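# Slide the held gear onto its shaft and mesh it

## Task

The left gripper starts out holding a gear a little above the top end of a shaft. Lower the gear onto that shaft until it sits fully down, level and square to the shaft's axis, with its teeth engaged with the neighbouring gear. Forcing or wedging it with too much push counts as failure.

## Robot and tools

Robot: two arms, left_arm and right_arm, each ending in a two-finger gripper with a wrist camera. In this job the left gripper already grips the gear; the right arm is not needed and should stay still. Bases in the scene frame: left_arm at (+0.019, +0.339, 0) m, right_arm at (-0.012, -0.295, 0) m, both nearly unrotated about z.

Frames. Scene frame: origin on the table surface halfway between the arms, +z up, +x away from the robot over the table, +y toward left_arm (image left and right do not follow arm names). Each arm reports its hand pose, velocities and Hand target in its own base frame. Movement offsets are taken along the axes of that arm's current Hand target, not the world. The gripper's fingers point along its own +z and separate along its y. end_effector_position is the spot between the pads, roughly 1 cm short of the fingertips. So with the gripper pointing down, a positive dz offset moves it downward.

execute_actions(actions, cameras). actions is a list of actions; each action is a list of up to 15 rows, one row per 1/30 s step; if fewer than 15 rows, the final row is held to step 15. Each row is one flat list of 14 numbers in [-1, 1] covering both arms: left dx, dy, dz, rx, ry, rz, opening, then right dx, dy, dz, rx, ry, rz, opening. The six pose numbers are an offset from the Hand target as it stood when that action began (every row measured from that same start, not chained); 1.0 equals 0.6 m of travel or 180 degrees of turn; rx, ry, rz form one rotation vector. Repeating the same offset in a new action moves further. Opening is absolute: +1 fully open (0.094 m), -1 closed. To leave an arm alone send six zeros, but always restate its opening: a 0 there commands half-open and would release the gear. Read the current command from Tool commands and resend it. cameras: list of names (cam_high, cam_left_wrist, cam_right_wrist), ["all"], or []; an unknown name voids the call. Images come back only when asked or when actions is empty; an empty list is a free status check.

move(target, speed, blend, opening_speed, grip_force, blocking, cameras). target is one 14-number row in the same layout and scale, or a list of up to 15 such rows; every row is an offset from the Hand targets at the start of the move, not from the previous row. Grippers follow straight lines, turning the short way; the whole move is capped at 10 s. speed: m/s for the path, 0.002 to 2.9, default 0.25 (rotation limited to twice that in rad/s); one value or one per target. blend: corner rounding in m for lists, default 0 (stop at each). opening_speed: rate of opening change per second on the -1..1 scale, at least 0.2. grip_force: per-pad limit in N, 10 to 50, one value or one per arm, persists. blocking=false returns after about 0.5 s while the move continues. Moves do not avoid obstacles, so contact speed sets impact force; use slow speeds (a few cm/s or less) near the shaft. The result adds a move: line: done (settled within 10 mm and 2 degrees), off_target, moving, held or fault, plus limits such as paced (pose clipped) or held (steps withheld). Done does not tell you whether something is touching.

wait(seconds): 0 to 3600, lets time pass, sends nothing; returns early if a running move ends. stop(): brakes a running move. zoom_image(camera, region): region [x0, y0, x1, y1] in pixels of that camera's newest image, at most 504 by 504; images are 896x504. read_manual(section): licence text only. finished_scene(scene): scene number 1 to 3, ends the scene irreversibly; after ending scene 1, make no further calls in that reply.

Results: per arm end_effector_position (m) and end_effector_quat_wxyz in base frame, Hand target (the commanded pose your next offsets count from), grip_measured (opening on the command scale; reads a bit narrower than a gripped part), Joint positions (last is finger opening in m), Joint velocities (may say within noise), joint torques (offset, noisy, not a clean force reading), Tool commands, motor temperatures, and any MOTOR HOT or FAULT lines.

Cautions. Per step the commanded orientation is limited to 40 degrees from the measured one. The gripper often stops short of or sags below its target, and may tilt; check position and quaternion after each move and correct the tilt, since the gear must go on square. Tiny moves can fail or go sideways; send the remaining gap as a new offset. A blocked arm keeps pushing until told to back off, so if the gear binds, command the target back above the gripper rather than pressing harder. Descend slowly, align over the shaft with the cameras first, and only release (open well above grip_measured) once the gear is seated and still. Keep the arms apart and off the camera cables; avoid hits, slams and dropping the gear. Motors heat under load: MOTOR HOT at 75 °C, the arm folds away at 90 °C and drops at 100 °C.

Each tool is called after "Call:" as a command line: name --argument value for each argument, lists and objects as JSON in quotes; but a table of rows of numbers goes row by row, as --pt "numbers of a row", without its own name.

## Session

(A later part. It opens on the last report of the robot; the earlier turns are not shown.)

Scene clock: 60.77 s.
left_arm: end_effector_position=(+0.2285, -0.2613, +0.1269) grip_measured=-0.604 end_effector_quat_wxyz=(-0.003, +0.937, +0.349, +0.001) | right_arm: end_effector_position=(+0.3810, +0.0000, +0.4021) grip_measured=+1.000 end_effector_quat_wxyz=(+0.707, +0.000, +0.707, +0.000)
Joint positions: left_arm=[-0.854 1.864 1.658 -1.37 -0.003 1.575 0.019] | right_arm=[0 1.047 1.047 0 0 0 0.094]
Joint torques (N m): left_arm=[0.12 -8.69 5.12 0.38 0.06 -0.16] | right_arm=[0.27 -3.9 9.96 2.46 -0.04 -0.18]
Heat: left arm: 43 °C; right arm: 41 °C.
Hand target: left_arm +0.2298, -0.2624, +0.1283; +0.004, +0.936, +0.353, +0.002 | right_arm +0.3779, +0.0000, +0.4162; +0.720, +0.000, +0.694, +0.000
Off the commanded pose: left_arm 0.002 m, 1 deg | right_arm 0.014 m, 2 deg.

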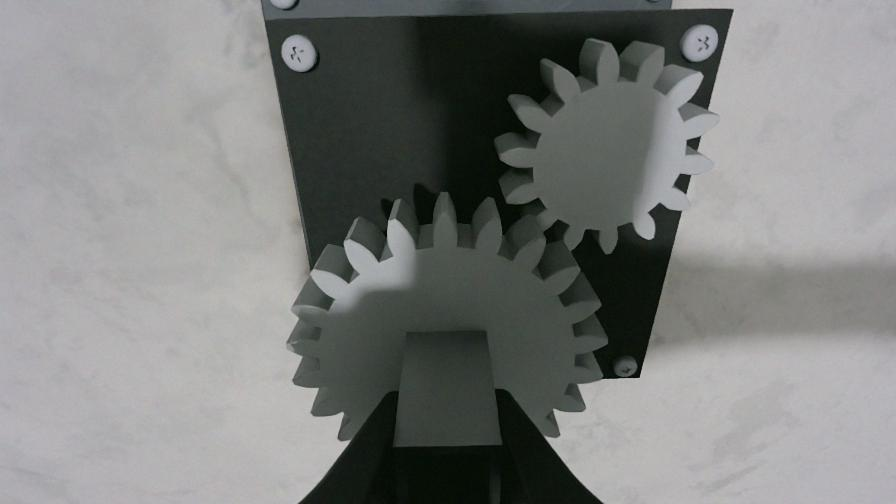

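Call:
move --target '[0.0005,0.001,0.02,0,0,0,-1,0,0,0,0,0,0,1]' --speed 0.03 --cameras '["cam_left_wrist"]'

Scene clock: 62.50 s.
left_arm: end_effector_position=(+0.2283, -0.2611, +0.1265) grip_measured=-0.604 end_effector_quat_wxyz=(+0.001, +0.937, +0.349, +0.002) | right_arm: end_effector_position=(+0.3810, +0.0000, +0.4021) grip_measured=+1.000 end_effector_quat_wxyz=(+0.707, +0.000, +0.707, +0.000)
Joint positions: left_arm=[-0.854 1.854 1.644 -1.357 -0.003 1.575 0.019] | right_arm=[0 1.047 1.047 0 0 0 0.094]
Joint torques (N m): left_arm=[0.2 -7.65 2.55 0.78 0.06 -0.14] | right_arm=[0.23 -3.92 9.94 2.46 -0.04 -0.18]
Heat: left arm: 43 °C; right arm: 41 °C.
Hand target: left_arm +0.2305, -0.2627, +0.1163; +0.004, +0.936, +0.353, +0.002 | right_arm +0.3779, +0.0000, +0.4162; +0.720, +0.000, +0.694, +0.000
Off the commanded pose: left_arm 0.011 m, 1 deg | right_arm 0.014 m, 2 deg.
move: off_target (left_arm)

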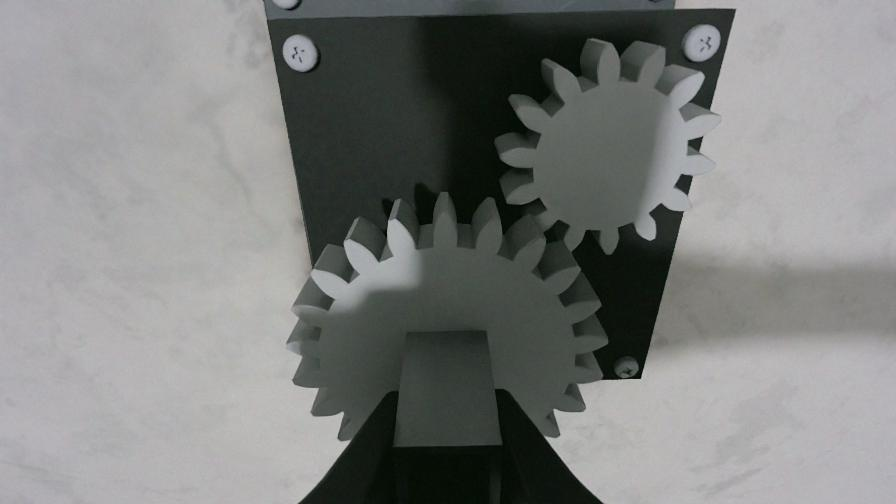

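Call:
zoom_image --camera "cam_left_wrist" --region '[430, 180, 620, 400]'

Call:
zoom_image --camera "cam_left_wrist" --region '[480, 20, 740, 280]'

Scaled by 2.291 from the camera's image (finer frame: 1280x720).

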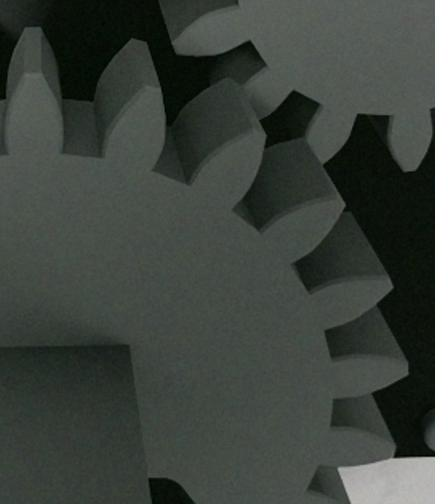

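Scaled by 1.938 from the camera's image (finer frame: 1280x720).

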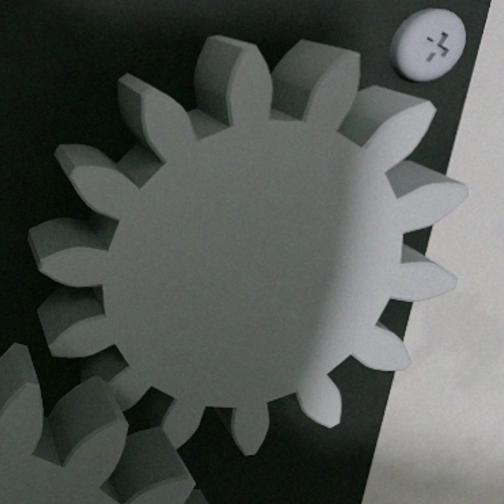

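Call:
move --pt "0.008 0 0 0 0 0 -1 0 0 0 0 0 0 1" --pt "0.006 0.007 0 0 0 0 -1 0 0 0 0 0 0 1" --pt "0 0.01 0 0 0 0 -1 0 0 0 0 0 0 1" --pt "-0.006 0.007 0 0 0 0 -1 0 0 0 0 0 0 1" --pt "-0.008 0 0 0 0 0 -1 0 0 0 0 0 0 1" --pt "-0.006 -0.007 0 0 0 0 -1 0 0 0 0 0 0 1" --pt "0 -0.01 0 0 0 0 -1 0 0 0 0 0 0 1" --pt "0.006 -0.007 0 0 0 0 -1 0 0 0 0 0 0 1" --pt "0 0 0 0 0 0 -1 0 0 0 0 0 0 1" --speed 0.03 --blend 0.002

Scene clock: 73.33 s.
left_arm: end_effector_position=(+0.2283, -0.2600, +0.1268) grip_measured=-0.604 end_effector_quat_wxyz=(+0.010, +0.936, +0.353, +0.005) | right_arm: end_effector_position=(+0.3810, +0.0000, +0.4021) grip_measured=+1.000 end_effector_quat_wxyz=(+0.707, +0.000, +0.707, +0.000)
Joint positions: left_arm=[-0.851 1.833 1.618 -1.334 -0.002 1.57 0.019] | right_arm=[0 1.047 1.047 0 0 0 0.094]
Joint torques (N m): left_arm=[-0.05 -5.9 4.66 0.59 0.06 -0.08] | right_arm=[0.24 -3.9 9.95 2.46 -0.03 -0.17]
Heat: left arm: 43 °C; right arm: 41 °C.
Hand target: left_arm +0.2305, -0.2627, +0.1163; +0.004, +0.936, +0.353, +0.002 | right_arm +0.3779, +0.0000, +0.4162; +0.720, +0.000, +0.694, +0.000
Off the commanded pose: left_arm 0.011 m, 1 deg | right_arm 0.014 m, 2 deg.
move: off_target (left_arm)

Call:
move --pt "0.016 0 0 0.007 0 0 -1 0 0 0 0 0 0 1" --pt "0.012 0.012 0 0.007 0 0 -1 0 0 0 0 0 0 1" --pt "0 0.018 0 0.007 0 0 -1 0 0 0 0 0 0 1" --pt "-0.012 0.012 0 0.007 0 0 -1 0 0 0 0 0 0 1" --speed 0.04 --blend 0.002

Call:
move --pt "-0.004 -0.012 0 0 0 0 -1 0 0 0 0 0 0 1" --pt "0.004 -0.024 0 0 0 0 -1 0 0 0 0 0 0 1" --pt "0.02 -0.024 0 0 0 0 -1 0 0 0 0 0 0 1" --speed 0.04 --blend 0.002 --cameras '["cam_left_wrist"]'

Scene clock: 75.77 s.
left_arm: end_effector_position=(+0.2278, -0.2633, +0.1263) grip_measured=-0.604 end_effector_quat_wxyz=(-0.010, +0.936, +0.352, +0.000) | right_arm: end_effector_position=(+0.3810, +0.0000, +0.4021) grip_measured=+1.000 end_effector_quat_wxyz=(+0.707, +0.000, +0.707, +0.000)
Joint positions: left_arm=[-0.861 1.881 1.678 -1.386 -0.007 1.562 0.019] | right_arm=[0 1.047 1.047 0 0 0 0.094]
Joint torques (N m): left_arm=[-0.96 -6.02 5.14 0.64 0.1 -0.2] | right_arm=[0.27 -3.9 9.92 2.46 -0.04 -0.18]
Heat: left arm: 43 °C; right arm: 41 °C.
Hand target: left_arm +0.2299, -0.2729, +0.1163; -0.006, +0.936, +0.353, -0.002 | right_arm +0.3779, +0.0000, +0.4162; +0.720, +0.000, +0.694, +0.000
Off the commanded pose: left_arm 0.014 m, 1 deg | right_arm 0.014 m, 2 deg.
move: off_target (left_arm)

Scene clock: 76.80 s.
left_arm: end_effector_position=(+0.2294, -0.2592, +0.1265) grip_measured=-0.604 end_effector_quat_wxyz=(+0.003, +0.935, +0.356, +0.001) | right_arm: end_effector_position=(+0.3810, +0.0000, +0.4021) grip_measured=+1.000 end_effector_quat_wxyz=(+0.707, +0.000, +0.707, +0.000)
Joint positions: left_arm=[-0.847 1.849 1.637 -1.353 -0.001 1.568 0.019] | right_arm=[0 1.047 1.047 0 0 0 0.094]
Joint torques (N m): left_arm=[0.75 -7.75 2.5 0.51 0.04 0.07] | right_arm=[0.24 -3.92 9.92 2.46 -0.04 -0.18]
Heat: left arm: 43 °C; right arm: 41 °C.
Hand target: left_arm +0.2293, -0.2541, +0.1164; -0.006, +0.936, +0.353, -0.002 | right_arm +0.3779, +0.0000, +0.4162; +0.720, +0.000, +0.694, +0.000
Off the commanded pose: left_arm 0.011 m, 1 deg | right_arm 0.014 m, 2 deg.
move: off_target (left_arm)

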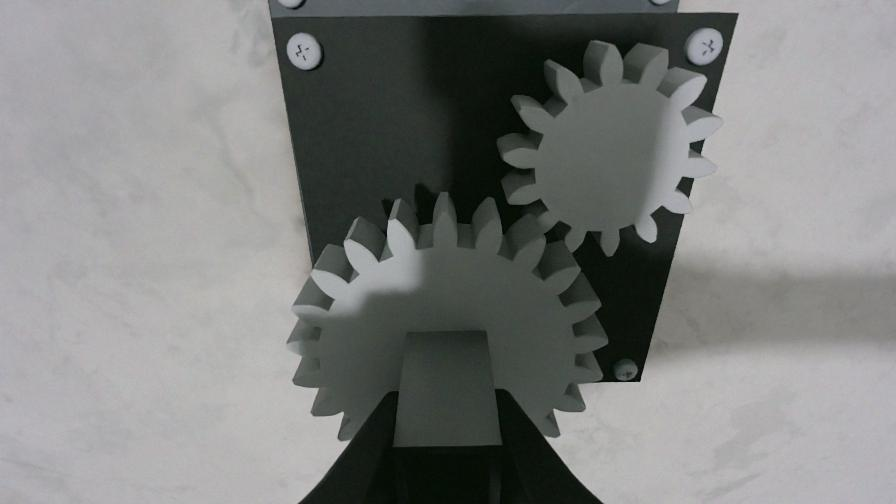

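Call:
move --target '[-0.009,0.0095,-0.02,-0.0035,0,0,-1,0,0,0,0,0,0,1]' --speed 0.06

Call:
execute_actions --actions '[[[0,0,-0.01,0,0,0,-1,0,0,0,0,0,0,1],[0,0,-0.015,0,0,0,-1,0,0,0,0,0,0,1],[0,0,-0.015,0,0,0,-1,0,0,0,0,0,0,1],[0,0,-0.01,0,0,0,-1,0,0,0,0,0,0,1],[0,0,0,0,0,0,-1,0,0,0,0,0,0,1],[0,0,0.008,0,0,0,-1,0,0,0,0,0,0,1],[0,0,0.013,0,0,0,-1,0,0,0,0,0,0,1],[0,0,0.013,0,0,0,-1,0,0,0,0,0,0,1],[0,0,0.008,0,0,0,-1,0,0,0,0,0,0,1],[0,0,0,0,0,0,-1,0,0,0,0,0,0,1],[0,0,-0.008,0,0,0,-1,0,0,0,0,0,0,1],[0,0,-0.011,0,0,0,-1,0,0,0,0,0,0,1],[0,0,-0.011,0,0,0,-1,0,0,0,0,0,0,1],[0,0,-0.006,0,0,0,-1,0,0,0,0,0,0,1],[0,0,0,0,0,0,-1,0,0,0,0,0,0,1]]]' --cameras '["cam_left_wrist"]'

Call:
move --target '[0,0,0.02,0,0,0,-1,0,0,0,0,0,0,1]' --speed 0.03 --cameras '["cam_left_wrist"]'

Scene clock: 80.70 s.
left_arm: end_effector_position=(+0.2296, -0.2595, +0.1275) grip_measured=-0.604 end_effector_quat_wxyz=(+0.004, +0.935, +0.355, +0.001) | right_arm: end_effector_position=(+0.3810, +0.0000, +0.4021) grip_measured=+1.000 end_effector_quat_wxyz=(+0.707, +0.000, +0.707, +0.000)
Joint positions: left_arm=[-0.847 1.849 1.641 -1.355 0 1.569 0.019] | right_arm=[0 1.047 1.047 0 0 0 0.094]
Joint torques (N m): left_arm=[-0.62 -6.75 7.41 0.08 0.04 -0.09] | right_arm=[0.25 -3.9 9.95 2.46 -0.04 -0.18]
Heat: left arm: 43 °C; right arm: 41 °C.
Hand target: left_arm +0.2291, -0.2622, +0.1284; -0.001, +0.936, +0.353, +0.000 | right_arm +0.3779, +0.0000, +0.4162; +0.720, +0.000, +0.694, +0.000
Off the commanded pose: left_arm 0.003 m, 1 deg | right_arm 0.014 m, 2 deg.
move: done

Scene clock: 81.40 s.
left_arm: end_effector_position=(+0.2290, -0.2588, +0.1287) grip_measured=-0.604 end_effector_quat_wxyz=(-0.002, +0.935, +0.355, +0.000) | right_arm: end_effector_position=(+0.3810, +0.0000, +0.4021) grip_measured=+1.000 end_effector_quat_wxyz=(+0.707, +0.000, +0.707, +0.000)
Joint positions: left_arm=[-0.847 1.856 1.655 -1.373 -0.001 1.569 0.019] | right_arm=[0 1.047 1.047 0 0 0 0.094]
Joint torques (N m): left_arm=[-0.61 -7.32 6.24 0.27 0.04 -0.09] | right_arm=[0.25 -3.9 9.92 2.46 -0.04 -0.18]
Heat: left arm: 43 °C; right arm: 41 °C.
Hand target: left_arm +0.2291, -0.2622, +0.1284; -0.001, +0.936, +0.353, +0.000 | right_arm +0.3779, +0.0000, +0.4162; +0.720, +0.000, +0.694, +0.000
Off the commanded pose: left_arm 0.003 m, 0 deg | right_arm 0.014 m, 2 deg.

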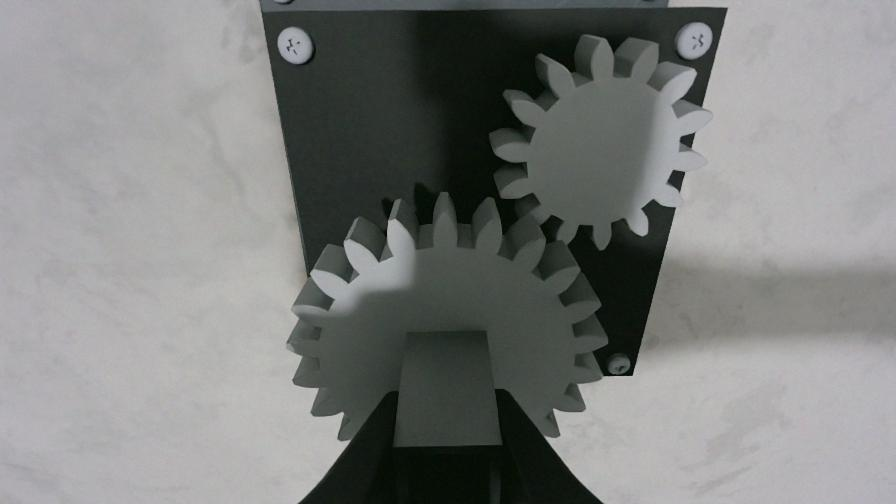

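Scene clock: 82.03 s.
left_arm: end_effector_position=(+0.2298, -0.2596, +0.1267) grip_measured=-0.604 end_effector_quat_wxyz=(+0.000, +0.935, +0.355, +0.000) | right_arm: end_effector_position=(+0.3810, +0.0000, +0.4021) grip_measured=+1.000 end_effector_quat_wxyz=(+0.707, +0.000, +0.707, +0.000)
Joint positions: left_arm=[-0.847 1.856 1.647 -1.361 -0.001 1.569 0.019] | right_arm=[0 1.047 1.047 0 0 0 0.094]
Joint torques (N m): left_arm=[-0.62 -7.39 2.91 0.68 0.04 -0.09] | right_arm=[0.25 -3.9 9.94 2.46 -0.04 -0.18]
Heat: left arm: 43 °C; right arm: 41 °C.
Hand target: left_arm +0.2291, -0.2622, +0.1164; -0.001, +0.936, +0.353, +0.000 | right_arm +0.3779, +0.0000, +0.4162; +0.720, +0.000, +0.694, +0.000
Off the commanded pose: left_arm 0.011 m, 0 deg | right_arm 0.014 m, 2 deg.
move: off_target (left_arm)

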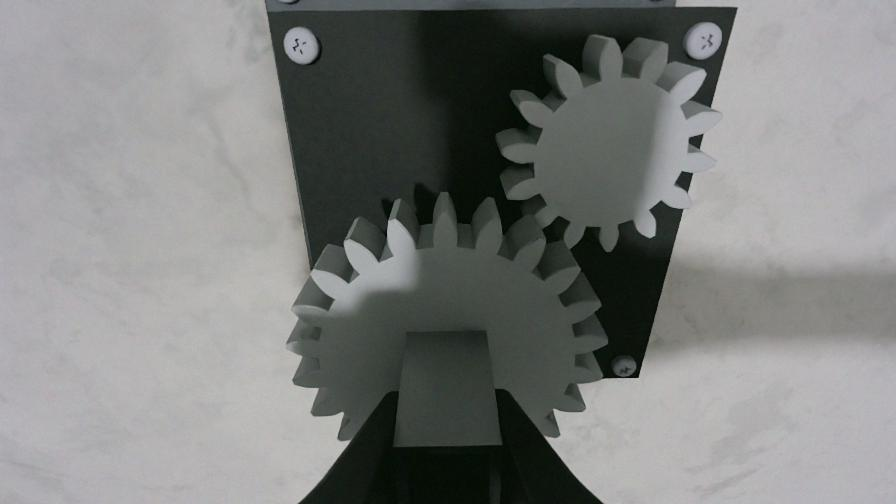

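Call:
move --target '[-0.014,0,0.0,0,0,0,-1,0,0,0,0,0,0,1]' --speed 0.012

Scene clock: 83.83 s.
left_arm: end_effector_position=(+0.2272, -0.2618, +0.1268) grip_measured=-0.604 end_effector_quat_wxyz=(-0.002, +0.936, +0.353, +0.008) | right_arm: end_effector_position=(+0.3810, +0.0000, +0.4021) grip_measured=+1.000 end_effector_quat_wxyz=(+0.707, +0.000, +0.707, +0.000)
Joint positions: left_arm=[-0.865 1.856 1.647 -1.361 -0.017 1.556 0.019] | right_arm=[0 1.047 1.047 0 0 0 0.094]
Joint torques (N m): left_arm=[-1.16 -7.35 2.97 0.67 0.18 -0.23] | right_arm=[0.24 -3.89 9.96 2.46 -0.04 -0.18]
Heat: left arm: 43 °C; right arm: 41 °C.
Hand target: left_arm +0.2228, -0.2677, +0.1164; -0.001, +0.936, +0.353, +0.000 | right_arm +0.3779, +0.0000, +0.4162; +0.720, +0.000, +0.694, +0.000
Off the commanded pose: left_arm 0.013 m, 1 deg | right_arm 0.014 m, 2 deg.
move: off_target (left_arm)

Call:
move --pt "0.0 0.006 0 0 0 0 -1 0 0 0 0 0 0 1" --pt "0.024 0.006 0 0 0 0 -1 0 0 0 0 0 0 1" --pt "0.024 0.01 0 0 0 0 -1 0 0 0 0 0 0 1" --pt "0 0.01 0 0 0 0 -1 0 0 0 0 0 0 1" --speed 0.015 --blend 0.002

Call:
move --pt "0.0 0.004 0 0 0 0 -1 0 0 0 0 0 0 1" --pt "0.024 0.004 0 0 0 0 -1 0 0 0 0 0 0 1" --pt "0.024 0.008 0 0 0 0 -1 0 0 0 0 0 0 1" --pt "0 0.008 0 0 0 0 -1 0 0 0 0 0 0 1" --speed 0.015 --blend 0.002 --cameras '["cam_left_wrist"]'

Scene clock: 87.53 s.
left_arm: end_effector_position=(+0.2273, -0.2618, +0.1268) grip_measured=-0.604 end_effector_quat_wxyz=(-0.002, +0.936, +0.353, +0.008) | right_arm: end_effector_position=(+0.3810, +0.0000, +0.4021) grip_measured=+1.000 end_effector_quat_wxyz=(+0.707, +0.000, +0.707, +0.000)
Joint positions: left_arm=[-0.864 1.856 1.647 -1.361 -0.017 1.556 0.019] | right_arm=[0 1.047 1.047 0 0 0 0.094]
Joint torques (N m): left_arm=[-1.17 -5.52 5.42 0.6 0.18 -0.22] | right_arm=[0.25 -3.92 9.92 2.47 -0.05 -0.18]
Heat: left arm: 43 °C; right arm: 41 °C.
Hand target: left_arm +0.2268, -0.2722, +0.1164; -0.001, +0.936, +0.353, +0.000 | right_arm +0.3779, +0.0000, +0.4162; +0.720, +0.000, +0.694, +0.000
Off the commanded pose: left_arm 0.015 m, 1 deg | right_arm 0.014 m, 2 deg.
move: off_target (left_arm); blend cut to 0.0012 m at target 2, 0.0012 m at target 3

Scene clock: 90.13 s.
left_arm: end_effector_position=(+0.2278, -0.2623, +0.1266) grip_measured=-0.604 end_effector_quat_wxyz=(-0.006, +0.936, +0.352, +0.006) | right_arm: end_effector_position=(+0.3810, +0.0000, +0.4021) grip_measured=+1.000 end_effector_quat_wxyz=(+0.707, +0.000, +0.707, +0.000)
Joint positions: left_arm=[-0.864 1.868 1.661 -1.372 -0.016 1.557 0.019] | right_arm=[0 1.047 1.047 0 0 0 0.094]
Joint torques (N m): left_arm=[-1.14 -5.04 6.28 0.64 0.18 -0.21] | right_arm=[0.25 -3.92 9.94 2.46 -0.04 -0.18]
Heat: left arm: 43 °C; right arm: 41 °C.
Hand target: left_arm +0.2300, -0.2758, +0.1164; -0.001, +0.936, +0.353, +0.000 | right_arm +0.3779, +0.0000, +0.4162; +0.720, +0.000, +0.694, +0.000
Off the commanded pose: left_arm 0.017 m, 1 deg | right_arm 0.014 m, 2 deg.
move: off_target (left_arm); blend cut to 0.0015 m at target 1, 0.0012 m at target 2, 0.0012 m at target 3

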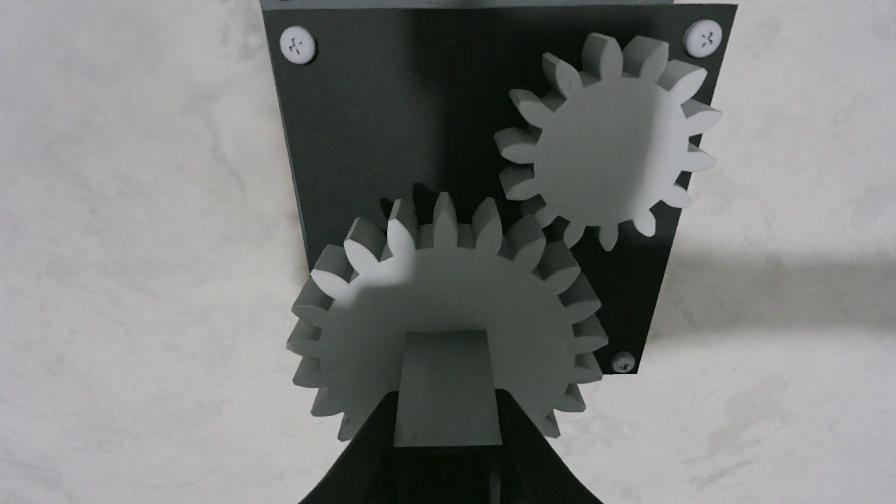

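Call:
move --pt "0 -0.01 0 0 0 0.03 -1 0 0 0 0 0 0 1" --pt "0 -0.012 0 0 0 -0.03 -1 0 0 0 0 0 0 1" --pt "0.004 -0.012 0 0 0 -0.03 -1 0 0 0 0 0 0 1" --pt "0.004 -0.012 0 0 0 0.03 -1 0 0 0 0 0 0 1" --speed 0.05 --cameras '["cam_left_wrist"]'

Call:
zoom_image --camera "cam_left_wrist" --region '[430, 180, 620, 400]'

Scene clock: 97.53 s.
left_arm: end_effector_position=(+0.2276, -0.2625, +0.1266) grip_measured=-0.604 end_effector_quat_wxyz=(-0.007, +0.948, +0.317, +0.006) | right_arm: end_effector_position=(+0.3810, +0.0000, +0.4021) grip_measured=+1.000 end_effector_quat_wxyz=(+0.707, +0.000, +0.707, +0.000)
Joint positions: left_arm=[-0.865 1.868 1.661 -1.372 -0.017 1.631 0.019] | right_arm=[0 1.047 1.047 0 0 0 0.094]
Joint torques (N m): left_arm=[-0.51 -7.24 3.29 0.73 0.19 0.07] | right_arm=[0.24 -3.92 9.94 2.46 -0.04 -0.18]
Heat: left arm: 42 °C; right arm: 42 °C.
Hand target: left_arm +0.2270, -0.2688, +0.1164; -0.001, +0.951, +0.309, +0.000 | right_arm +0.3779, +0.0000, +0.4162; +0.720, +0.000, +0.694, +0.000
Off the commanded pose: left_arm 0.012 m, 1 deg | right_arm 0.014 m, 2 deg.
move: off_target (left_arm)

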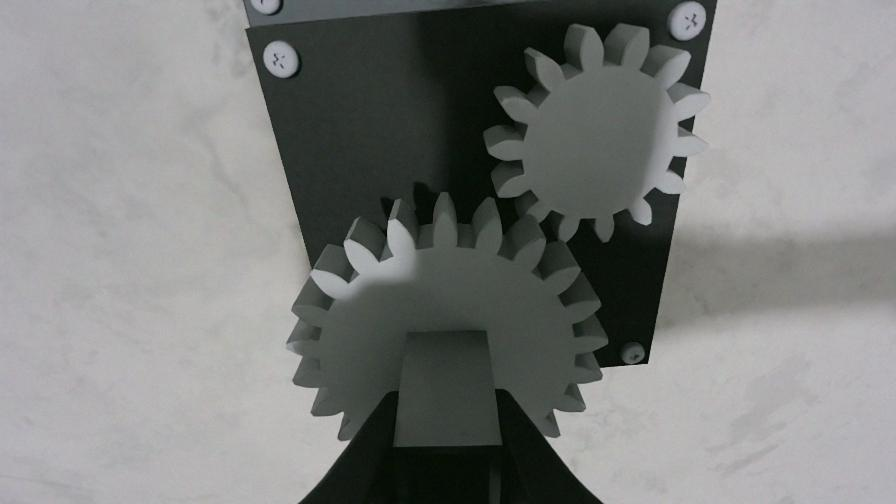

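Scaled by 2.291 from the camera's image (finer frame: 1280x720).

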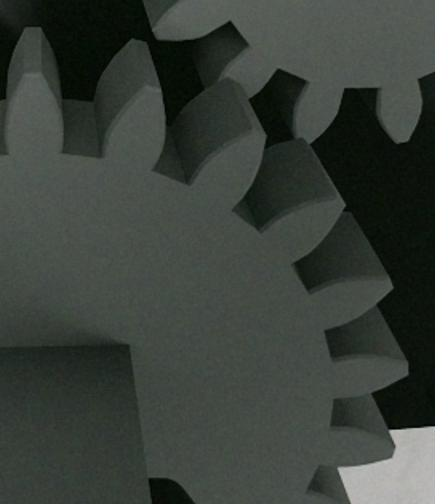

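Call:
move --pt "0 0.0 -0.06 0 0 -0.027 -1 0 0 0 0 0 0 1" --pt "0.075 -0.015 -0.14 0 0 -0.027 -1 0 0 0 0 0 0 1" --speed 0.12 --cameras '["cam_left_wrist"]'

Call:
zoom_image --camera "cam_left_wrist" --region '[360, 0, 620, 180]'

Scene clock: 101.10 s.
left_arm: end_effector_position=(+0.2581, -0.2357, +0.1814) grip_measured=-0.604 end_effector_quat_wxyz=(+0.017, +0.935, +0.354, +0.012) | right_arm: end_effector_position=(+0.3810, +0.0000, +0.4021) grip_measured=+1.000 end_effector_quat_wxyz=(+0.707, +0.000, +0.707, +0.000)
Joint positions: left_arm=[-0.744 1.859 1.869 -1.54 -0.007 1.675 0.019] | right_arm=[0 1.047 1.047 0 0 0 0.094]
Joint torques (N m): left_arm=[0.29 -10.61 7.94 0.18 0.09 0.08] | right_arm=[0.25 -3.9 9.94 2.46 -0.04 -0.18]
Heat: left arm: 43 °C; right arm: 42 °C.
Hand target: left_arm +0.2582, -0.2353, +0.2005; -0.001, +0.937, +0.349, +0.000 | right_arm +0.3779, +0.0000, +0.4162; +0.720, +0.000, +0.694, +0.000
Off the commanded pose: left_arm 0.019 m, 3 deg | right_arm 0.014 m, 2 deg.
joint sent to its limit (left arm) — joint 4 (wrist pitch), lower limit. The joint targets are off in orientation, not in position.
move: off_target (left_arm)

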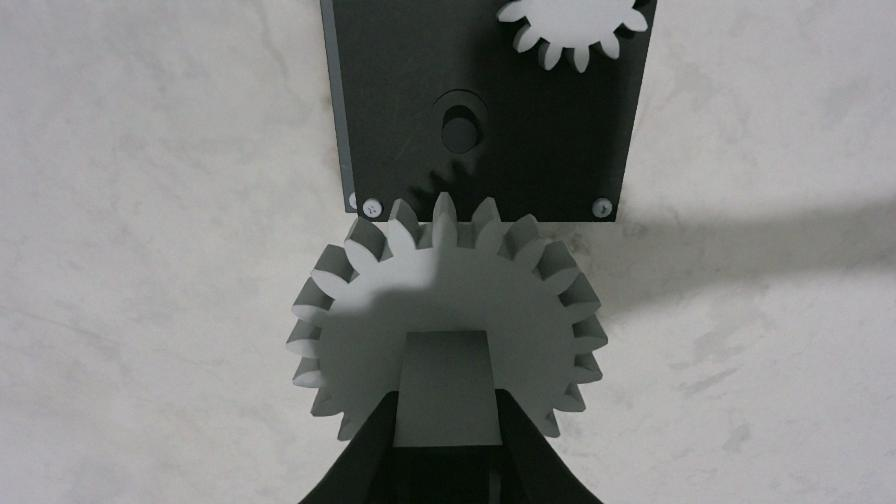

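Scaled by 1.938 from the camera's image (finer frame: 1280x720).

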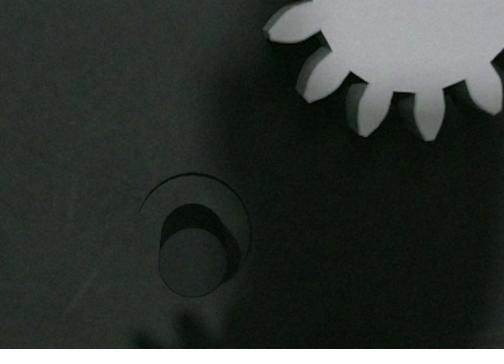

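Call:
move --pt "-0.068 -0.001 0.05 0 0 0 -1 0 0 0 0 0 0 1" --pt "-0.068 -0.001 0.11 0 0 0 -1 0 0 0 0 0 0 1" --speed 0.12

Call:
execute_actions --actions '[[[0,0,-0.01,0,0,0,-1,0,0,0,0,0,0,1],[0,0,-0.015,0,0,0,-1,0,0,0,0,0,0,1],[0,0,-0.015,0,0,0,-1,0,0,0,0,0,0,1],[0,0,-0.01,0,0,0,-1,0,0,0,0,0,0,1],[0,0,0,0,0,0,-1,0,0,0,0,0,0,1],[0,0,0.008,0,0,0,-1,0,0,0,0,0,0,1],[0,0,0.013,0,0,0,-1,0,0,0,0,0,0,1],[0,0,0.013,0,0,0,-1,0,0,0,0,0,0,1],[0,0,0.008,0,0,0,-1,0,0,0,0,0,0,1],[0,0,0,0,0,0,-1,0,0,0,0,0,0,1],[0,0,-0.008,0,0,0,-1,0,0,0,0,0,0,1],[0,0,-0.011,0,0,0,-1,0,0,0,0,0,0,1],[0,0,-0.011,0,0,0,-1,0,0,0,0,0,0,1],[0,0,-0.006,0,0,0,-1,0,0,0,0,0,0,1],[0,0,0,0,0,0,-1,0,0,0,0,0,0,1]]]'

Call:
move --target '[0,0,0.02,0,0,0,-1,0,0,0,0,0,0,1]' --speed 0.03 --cameras '["cam_left_wrist"]'

Call:
zoom_image --camera "cam_left_wrist" --region '[430, 0, 750, 280]'

Scene clock: 107.63 s.
left_arm: end_effector_position=(+0.2275, -0.2601, +0.1348) grip_measured=-0.604 end_effector_quat_wxyz=(-0.007, +0.939, +0.344, +0.000) | right_arm: end_effector_position=(+0.3810, +0.0000, +0.4021) grip_measured=+1.000 end_effector_quat_wxyz=(+0.707, +0.000, +0.707, +0.000)
Joint positions: left_arm=[-0.855 1.868 1.695 -1.412 -0.005 1.585 0.019] | right_arm=[0 1.047 1.047 0 0 0 0.094]
Joint torques (N m): left_arm=[-0.2 -8.94 4.22 0.4 0.08 -0.19] | right_arm=[0.25 -3.9 9.92 2.47 -0.04 -0.18]
Heat: left arm: 43 °C; right arm: 42 °C.
Hand target: left_arm +0.2269, -0.2614, +0.1344; -0.001, +0.937, +0.349, +0.000 | right_arm +0.3779, +0.0000, +0.4162; +0.720, +0.000, +0.694, +0.000
Off the commanded pose: left_arm 0.001 m, 1 deg | right_arm 0.014 m, 2 deg.
move: done

Scene clock: 108.33 s.
left_arm: end_effector_position=(+0.2265, -0.2590, +0.1298) grip_measured=-0.604 end_effector_quat_wxyz=(-0.011, +0.939, +0.344, -0.002) | right_arm: end_effector_position=(+0.3810, +0.0000, +0.4021) grip_measured=+1.000 end_effector_quat_wxyz=(+0.707, +0.000, +0.707, +0.000)
Joint positions: left_arm=[-0.855 1.868 1.675 -1.399 -0.005 1.584 0.019] | right_arm=[0 1.047 1.047 0 0 0 0.094]
Joint torques (N m): left_arm=[-0.2 -8.99 5.85 0.27 0.08 -0.19] | right_arm=[0.25 -3.9 9.92 2.46 -0.04 -0.18]
Heat: left arm: 43 °C; right arm: 42 °C.
Hand target: left_arm +0.2268, -0.2613, +0.1344; -0.001, +0.937, +0.349, +0.000 | right_arm +0.3779, +0.0000, +0.4162; +0.720, +0.000, +0.694, +0.000
Off the commanded pose: left_arm 0.005 m, 1 deg | right_arm 0.014 m, 2 deg.

Scene clock: 109.13 s.
left_arm: end_effector_position=(+0.2273, -0.2599, +0.1227) grip_measured=-0.604 end_effector_quat_wxyz=(-0.009, +0.939, +0.344, -0.001) | right_arm: end_effector_position=(+0.3810, +0.0000, +0.4021) grip_measured=+1.000 end_effector_quat_wxyz=(+0.707, +0.000, +0.707, +0.000)
Joint positions: left_arm=[-0.855 1.868 1.647 -1.367 -0.005 1.584 0.019] | right_arm=[0 1.047 1.047 0 0 0 0.094]
Joint torques (N m): left_arm=[-0.21 -9.05 4.01 0.47 0.09 -0.19] | right_arm=[0.24 -3.9 9.94 2.47 -0.04 -0.18]
Heat: left arm: 43 °C; right arm: 42 °C.
Hand target: left_arm +0.2268, -0.2613, +0.1223; -0.001, +0.937, +0.349, +0.000 | right_arm +0.3779, +0.0000, +0.4162; +0.720, +0.000, +0.694, +0.000
Off the commanded pose: left_arm 0.002 m, 1 deg | right_arm 0.014 m, 2 deg.
move: done

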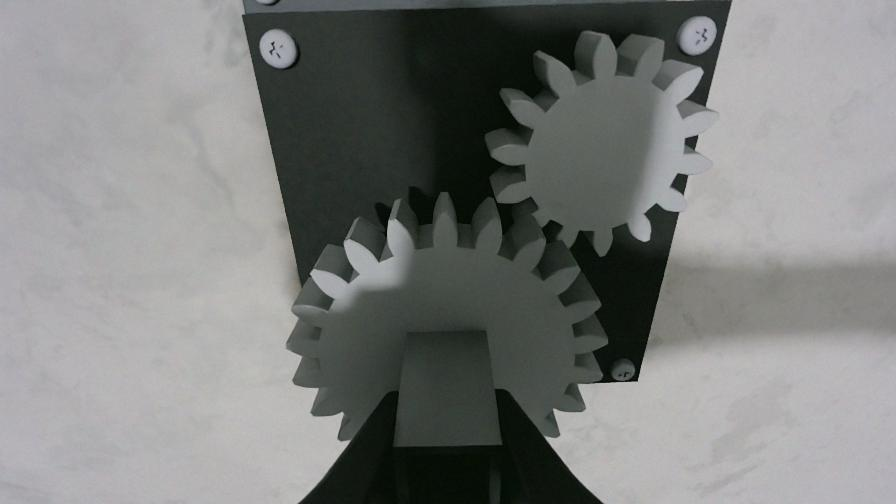

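Scaled by 1.575 from the camera's image (finer frame: 1280x720).

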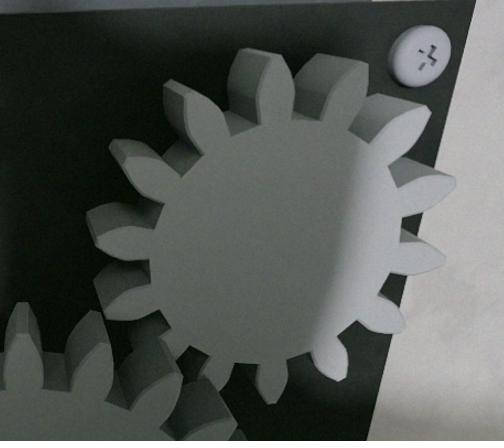

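Call:
move --target '[0,0,0.015,0,0,0,-1,0,0,0,0,0,0,1]' --speed 0.03

Call:
move --target '[0,0,0.01,0,0,0,-1,0,0,0,0,0,0,1]' --speed 0.03 --cameras '["cam_left_wrist"]'

Call:
zoom_image --camera "cam_left_wrist" --region '[430, 0, 750, 280]'

Scene clock: 110.47 s.
left_arm: end_effector_position=(+0.2270, -0.2596, +0.1218) grip_measured=-0.604 end_effector_quat_wxyz=(-0.004, +0.939, +0.344, +0.001) | right_arm: end_effector_position=(+0.3810, +0.0000, +0.4021) grip_measured=+1.000 end_effector_quat_wxyz=(+0.707, +0.000, +0.707, +0.000)
Joint positions: left_arm=[-0.855 1.856 1.628 -1.349 -0.005 1.584 0.019] | right_arm=[0 1.047 1.047 0 0 0 0.094]
Joint torques (N m): left_arm=[-0.2 -8.06 2.65 0.69 0.07 -0.19] | right_arm=[0.25 -3.92 9.95 2.46 -0.04 -0.18]
Heat: left arm: 43 °C; right arm: 42 °C.
Hand target: left_arm +0.2269, -0.2613, +0.1134; -0.001, +0.937, +0.349, +0.000 | right_arm +0.3779, +0.0000, +0.4162; +0.720, +0.000, +0.694, +0.000
Off the commanded pose: left_arm 0.009 m, 1 deg | right_arm 0.014 m, 2 deg.
move: done

Scene clock: 110.97 s.
left_arm: end_effector_position=(+0.2268, -0.2594, +0.1217) grip_measured=-0.604 end_effector_quat_wxyz=(+0.001, +0.939, +0.344, +0.003) | right_arm: end_effector_position=(+0.3810, +0.0000, +0.4021) grip_measured=+1.000 end_effector_quat_wxyz=(+0.707, +0.000, +0.707, +0.000)
Joint positions: left_arm=[-0.855 1.843 1.611 -1.333 -0.005 1.584 0.019] | right_arm=[0 1.047 1.047 0 0 0 0.094]
Joint torques (N m): left_arm=[-0.2 -6.94 2.18 0.8 0.08 -0.19] | right_arm=[0.25 -3.9 9.94 2.46 -0.04 -0.18]
Heat: left arm: 43 °C; right arm: 42 °C.
Hand target: left_arm +0.2269, -0.2613, +0.1074; -0.001, +0.937, +0.349, +0.000 | right_arm +0.3779, +0.0000, +0.4162; +0.720, +0.000, +0.694, +0.000
Off the commanded pose: left_arm 0.014 m, 1 deg | right_arm 0.014 m, 2 deg.
move: off_target (left_arm)

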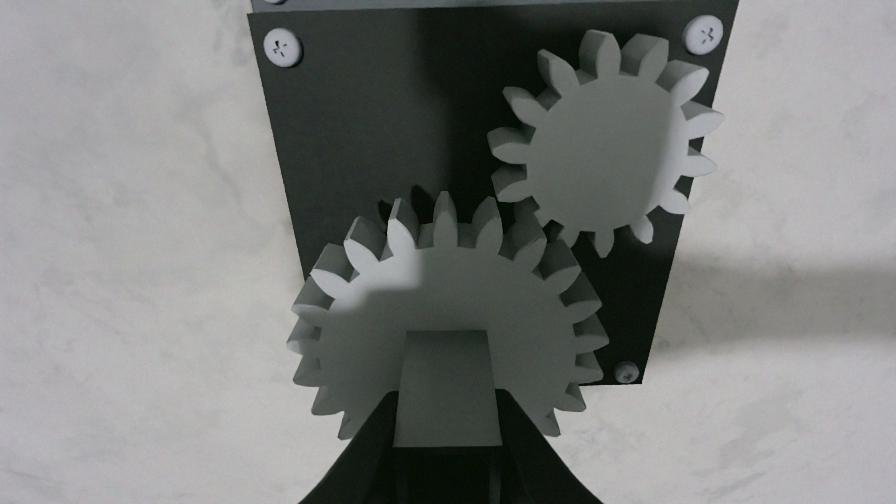

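Scaled by 1.575 from the camera's image (finer frame: 1280x720).

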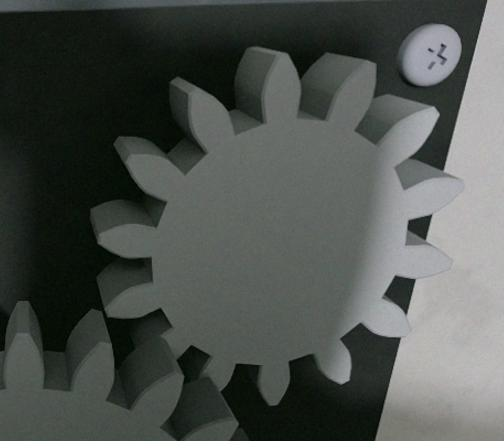

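Call:
move --pt "0 0 0 0 0 -0.028 -1 0 0 0 0 0 0 1" --speed 0.04 --cameras '["cam_left_wrist"]'

Call:
zoom_image --camera "cam_left_wrist" --region '[430, 0, 750, 280]'

Scene clock: 114.27 s.
left_arm: end_effector_position=(+0.2266, -0.2595, +0.1217) grip_measured=-0.604 end_effector_quat_wxyz=(+0.002, +0.924, +0.382, +0.002) | right_arm: end_effector_position=(+0.3810, +0.0000, +0.4021) grip_measured=+1.000 end_effector_quat_wxyz=(+0.707, +0.000, +0.707, +0.000)
Joint positions: left_arm=[-0.855 1.843 1.611 -1.334 -0.003 1.504 0.019] | right_arm=[0 1.047 1.047 0 0 0 0.094]
Joint torques (N m): left_arm=[-0.18 -6.9 2.14 0.8 0.06 -0.25] | right_arm=[0.25 -3.92 9.94 2.46 -0.05 -0.18]
Heat: left arm: 43 °C; right arm: 42 °C.
Hand target: left_arm +0.2268, -0.2613, +0.1074; -0.001, +0.921, +0.389, +0.000 | right_arm +0.3779, +0.0000, +0.4162; +0.720, +0.000, +0.694, +0.000
Off the commanded pose: left_arm 0.014 m, 1 deg | right_arm 0.014 m, 2 deg.
move: off_target (left_arm)

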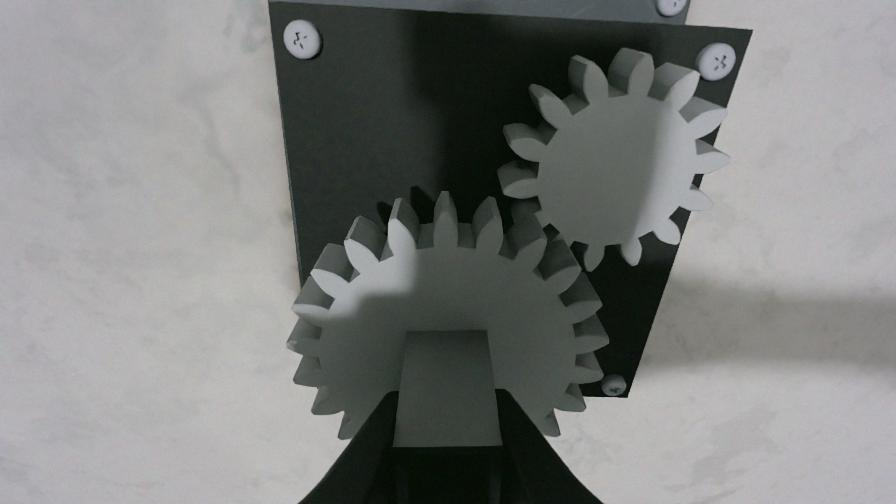

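Scaled by 1.575 from the camera's image (finer frame: 1280x720).

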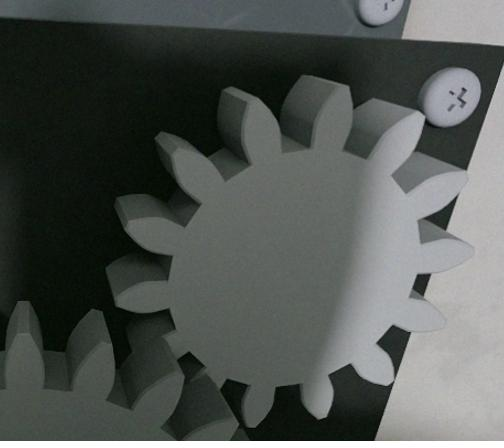

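Call:
move --target '[0,0,0.005,0,0,-0.02,-1,0,0,0,0,0,0,1]' --speed 0.04

Call:
move --target '[0,0,0.0,0,0,0.045,-1,0,0,0,0,0,0,1]' --speed 0.03

Call:
move --target '[0,0,0.0,0,0,0.04,-1,0,0,0,0,0,0,1]' --speed 0.03 --cameras '["cam_left_wrist"]'

Scene clock: 116.20 s.
left_arm: end_effector_position=(+0.2257, -0.2585, +0.1215) grip_measured=-0.604 end_effector_quat_wxyz=(+0.002, +0.913, +0.407, +0.002) | right_arm: end_effector_position=(+0.3810, +0.0000, +0.4021) grip_measured=+1.000 end_effector_quat_wxyz=(+0.707, +0.000, +0.707, +0.000)
Joint positions: left_arm=[-0.855 1.837 1.603 -1.33 -0.003 1.449 0.019] | right_arm=[0 1.047 1.047 0 0 0 0.094]
Joint torques (N m): left_arm=[-0.18 -6.38 1.91 0.9 0.06 -0.36] | right_arm=[0.27 -3.9 9.94 2.46 -0.04 -0.18]
Heat: left arm: 43 °C; right arm: 42 °C.
Hand target: left_arm +0.2268, -0.2612, +0.1044; -0.001, +0.908, +0.418, +0.000 | right_arm +0.3779, +0.0000, +0.4162; +0.720, +0.000, +0.694, +0.000
Off the commanded pose: left_arm 0.017 m, 1 deg | right_arm 0.014 m, 2 deg.
move: off_target (left_arm)

Scene clock: 118.90 s.
left_arm: end_effector_position=(+0.2265, -0.2594, +0.1215) grip_measured=-0.604 end_effector_quat_wxyz=(+0.004, +0.931, +0.365, +0.003) | right_arm: end_effector_position=(+0.3810, +0.0000, +0.4021) grip_measured=+1.000 end_effector_quat_wxyz=(+0.707, +0.000, +0.707, +0.000)
Joint positions: left_arm=[-0.855 1.837 1.603 -1.326 -0.003 1.54 0.019] | right_arm=[0 1.047 1.047 0 0 0 0.094]
Joint torques (N m): left_arm=[-0.2 -6.38 1.88 0.86 0.06 0.18] | right_arm=[0.24 -3.89 9.92 2.47 -0.04 -0.17]
Heat: left arm: 43 °C; right arm: 42 °C.
Hand target: left_arm +0.2268, -0.2612, +0.1044; -0.001, +0.936, +0.353, +0.000 | right_arm +0.3779, +0.0000, +0.4162; +0.720, +0.000, +0.694, +0.000
Off the commanded pose: left_arm 0.017 m, 2 deg | right_arm 0.014 m, 2 deg.
move: off_target (left_arm)

Scene clock: 121.23 s.
left_arm: end_effector_position=(+0.2266, -0.2595, +0.1216) grip_measured=-0.604 end_effector_quat_wxyz=(+0.004, +0.948, +0.318, +0.004) | right_arm: end_effector_position=(+0.3810, +0.0000, +0.4021) grip_measured=+1.000 end_effector_quat_wxyz=(+0.707, +0.000, +0.707, +0.000)
Joint positions: left_arm=[-0.855 1.837 1.603 -1.325 -0.003 1.64 0.019] | right_arm=[0 1.047 1.047 0 0 0 0.094]
Joint torques (N m): left_arm=[-0.2 -6.31 1.96 0.84 0.06 0.46] | right_arm=[0.27 -3.89 9.94 2.46 -0.05 -0.18]
Heat: left arm: 43 °C; right arm: 42 °C.
Hand target: left_arm +0.2268, -0.2613, +0.1044; -0.001, +0.956, +0.294, +0.000 | right_arm +0.3779, +0.0000, +0.4162; +0.720, +0.000, +0.694, +0.000
Off the commanded pose: left_arm 0.017 m, 3 deg | right_arm 0.014 m, 2 deg.
move: off_target (left_arm)

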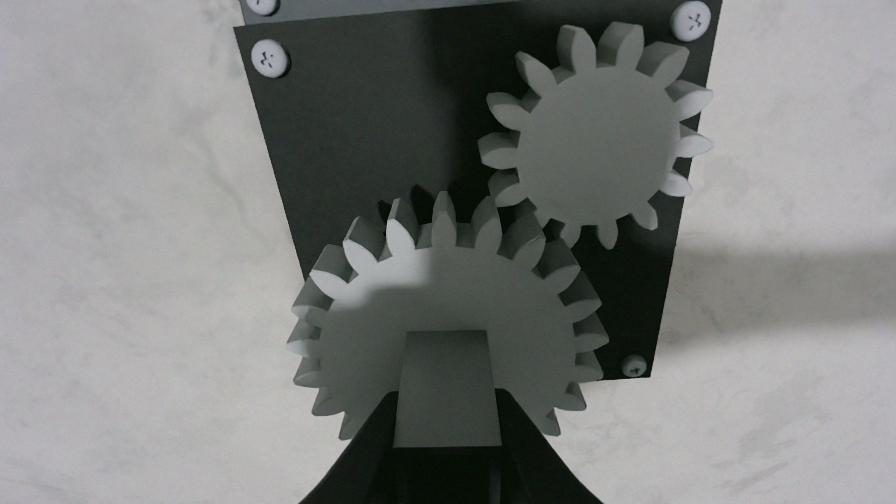

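Call:
move --target '[0,0,-0.03,0,0,-0.008,-1,0,0,0,0,0,0,1]' --speed 0.06 --cameras '["cam_left_wrist"]'

Call:
zoom_image --camera "cam_left_wrist" --region '[430, 0, 750, 280]'

Scene clock: 122.67 s.
left_arm: end_effector_position=(+0.2266, -0.2595, +0.1230) grip_measured=-0.604 end_effector_quat_wxyz=(+0.004, +0.948, +0.318, +0.004) | right_arm: end_effector_position=(+0.3810, +0.0000, +0.4021) grip_measured=+1.000 end_effector_quat_wxyz=(+0.707, +0.000, +0.707, +0.000)
Joint positions: left_arm=[-0.855 1.837 1.608 -1.331 -0.003 1.64 0.019] | right_arm=[0 1.047 1.047 0 0 0 0.094]
Joint torques (N m): left_arm=[-0.2 -6.46 7.16 0.13 0.06 0.19] | right_arm=[0.25 -3.89 9.95 2.46 -0.04 -0.18]
Heat: left arm: 43 °C; right arm: 42 °C.
Hand target: left_arm +0.2269, -0.2613, +0.1223; -0.001, +0.952, +0.306, +0.000 | right_arm +0.3779, +0.0000, +0.4162; +0.720, +0.000, +0.694, +0.000
Off the commanded pose: left_arm 0.002 m, 2 deg | right_arm 0.014 m, 2 deg.
move: done

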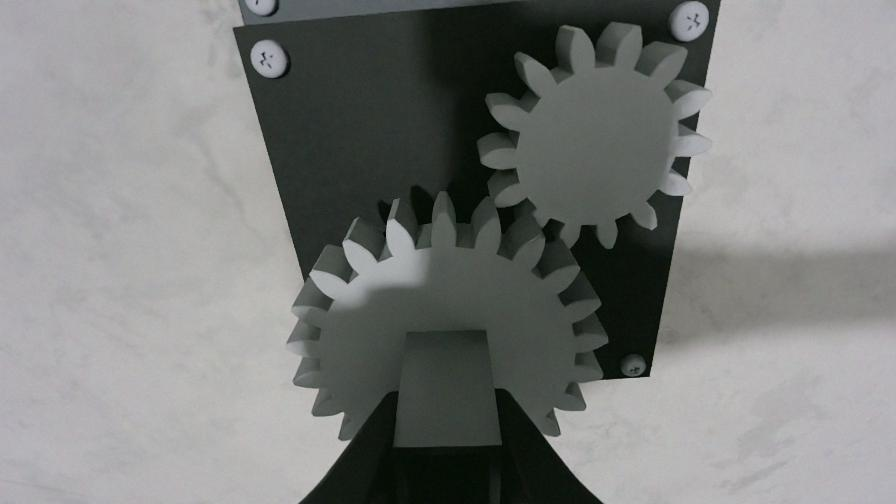

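Scaled by 1.575 from the camera's image (finer frame: 1280x720).

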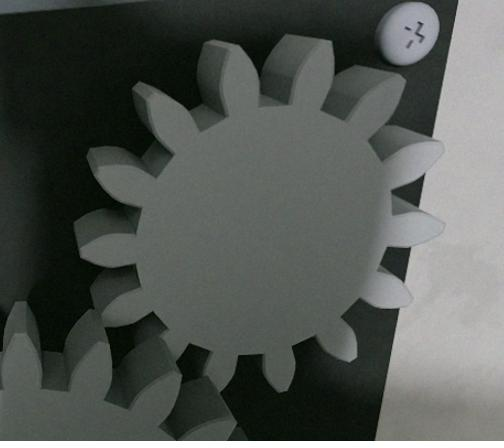

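Call:
move --pt "0 0 -0.005 0 0 -0.063 -1 0 0 0 0 0 0 1" --speed 0.1 --cameras '["cam_left_wrist"]'

Call:
zoom_image --camera "cam_left_wrist" --region '[430, 0, 750, 280]'

Call:
move --pt "0 0 0.02 0 0 0 -1 0 0 0 0 0 0 1" --speed 0.03

Scene clock: 126.73 s.
left_arm: end_effector_position=(+0.2255, -0.2583, +0.1234) grip_measured=-0.604 end_effector_quat_wxyz=(+0.001, +0.920, +0.393, +0.002) | right_arm: end_effector_position=(+0.3810, +0.0000, +0.4021) grip_measured=+1.000 end_effector_quat_wxyz=(+0.707, +0.000, +0.707, +0.000)
Joint positions: left_arm=[-0.855 1.838 1.611 -1.34 -0.003 1.48 0.019] | right_arm=[0 1.047 1.047 0 0 0 0.094]
Joint torques (N m): left_arm=[-0.2 -6.5 7.97 0.09 0.06 -0.2] | right_arm=[0.24 -3.93 9.92 2.46 -0.04 -0.19]
Heat: left arm: 43 °C; right arm: 42 °C.
Hand target: left_arm +0.2269, -0.2613, +0.1254; -0.001, +0.917, +0.398, +0.000 | right_arm +0.3779, +0.0000, +0.4162; +0.720, +0.000, +0.694, +0.000
Off the commanded pose: left_arm 0.004 m, 1 deg | right_arm 0.014 m, 2 deg.
move: done

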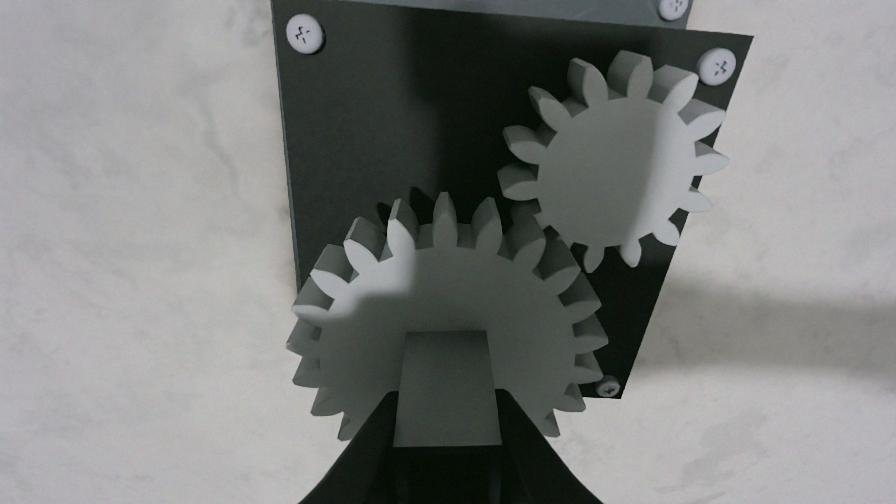

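Scaled by 1.575 from the camera's image (finer frame: 1280x720).

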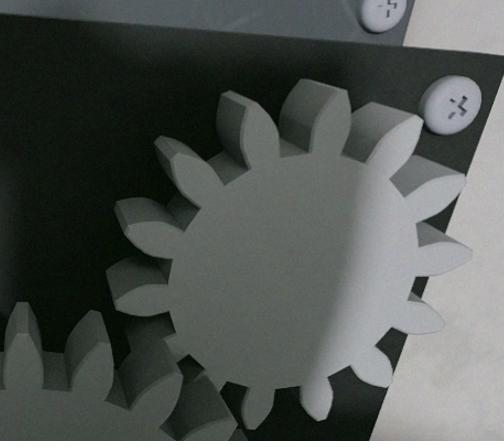

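Scene clock: 127.37 s.
left_arm: end_effector_position=(+0.2257, -0.2584, +0.1234) grip_measured=-0.604 end_effector_quat_wxyz=(+0.002, +0.920, +0.393, +0.002) | right_arm: end_effector_position=(+0.3810, +0.0000, +0.4021) grip_measured=+1.000 end_effector_quat_wxyz=(+0.707, +0.000, +0.707, +0.000)
Joint positions: left_arm=[-0.855 1.838 1.611 -1.339 -0.003 1.48 0.019] | right_arm=[0 1.047 1.047 0 0 0 0.094]
Joint torques (N m): left_arm=[-0.18 -6.49 4.03 0.61 0.06 -0.22] | right_arm=[0.24 -3.92 9.92 2.46 -0.04 -0.18]
Heat: left arm: 43 °C; right arm: 42 °C.
Hand target: left_arm +0.2268, -0.2613, +0.1134; -0.001, +0.917, +0.398, +0.000 | right_arm +0.3779, +0.0000, +0.4162; +0.720, +0.000, +0.694, +0.000
Off the commanded pose: left_arm 0.010 m, 1 deg | right_arm 0.014 m, 2 deg.
move: done

Call:
move --pt "0 0 -0.036 0 0 0 -1 0 0 0 0 0 0 1" --pt "0 0 -0.036 0 0 0.032 -1 0 0 0 0 0 0 1" --speed 0.1 --cameras '["cam_left_wrist"]'

Call:
zoom_image --camera "cam_left_wrist" --region '[430, 0, 750, 280]'

Scene clock: 131.03 s.
left_arm: end_effector_position=(+0.2251, -0.2578, +0.1308) grip_measured=-0.604 end_effector_quat_wxyz=(-0.003, +0.933, +0.359, +0.001) | right_arm: end_effector_position=(+0.3810, +0.0000, +0.4021) grip_measured=+1.000 end_effector_quat_wxyz=(+0.707, +0.000, +0.707, +0.000)
Joint positions: left_arm=[-0.855 1.845 1.649 -1.38 -0.003 1.553 0.019] | right_arm=[0 1.047 1.047 0 0 0 0.094]
Joint torques (N m): left_arm=[-0.21 -6.98 8.12 0.08 0.06 0.08] | right_arm=[0.25 -3.9 9.94 2.46 -0.04 -0.18]
Heat: left arm: 43 °C; right arm: 42 °C.
Hand target: left_arm +0.2269, -0.2613, +0.1350; -0.001, +0.936, +0.352, +0.000 | right_arm +0.3779, +0.0000, +0.4162; +0.720, +0.000, +0.694, +0.000
Off the commanded pose: left_arm 0.006 m, 1 deg | right_arm 0.014 m, 2 deg.
move: done

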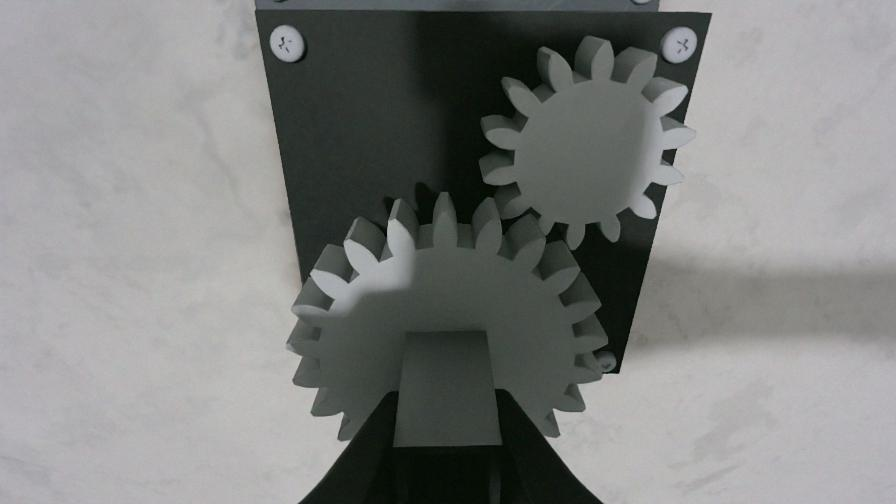

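Scaled by 1.575 from the camera's image (finer frame: 1280x720).

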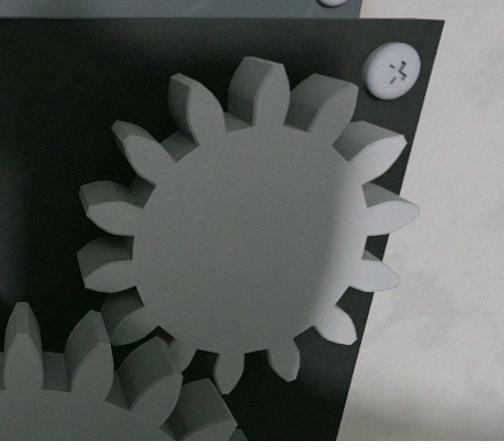

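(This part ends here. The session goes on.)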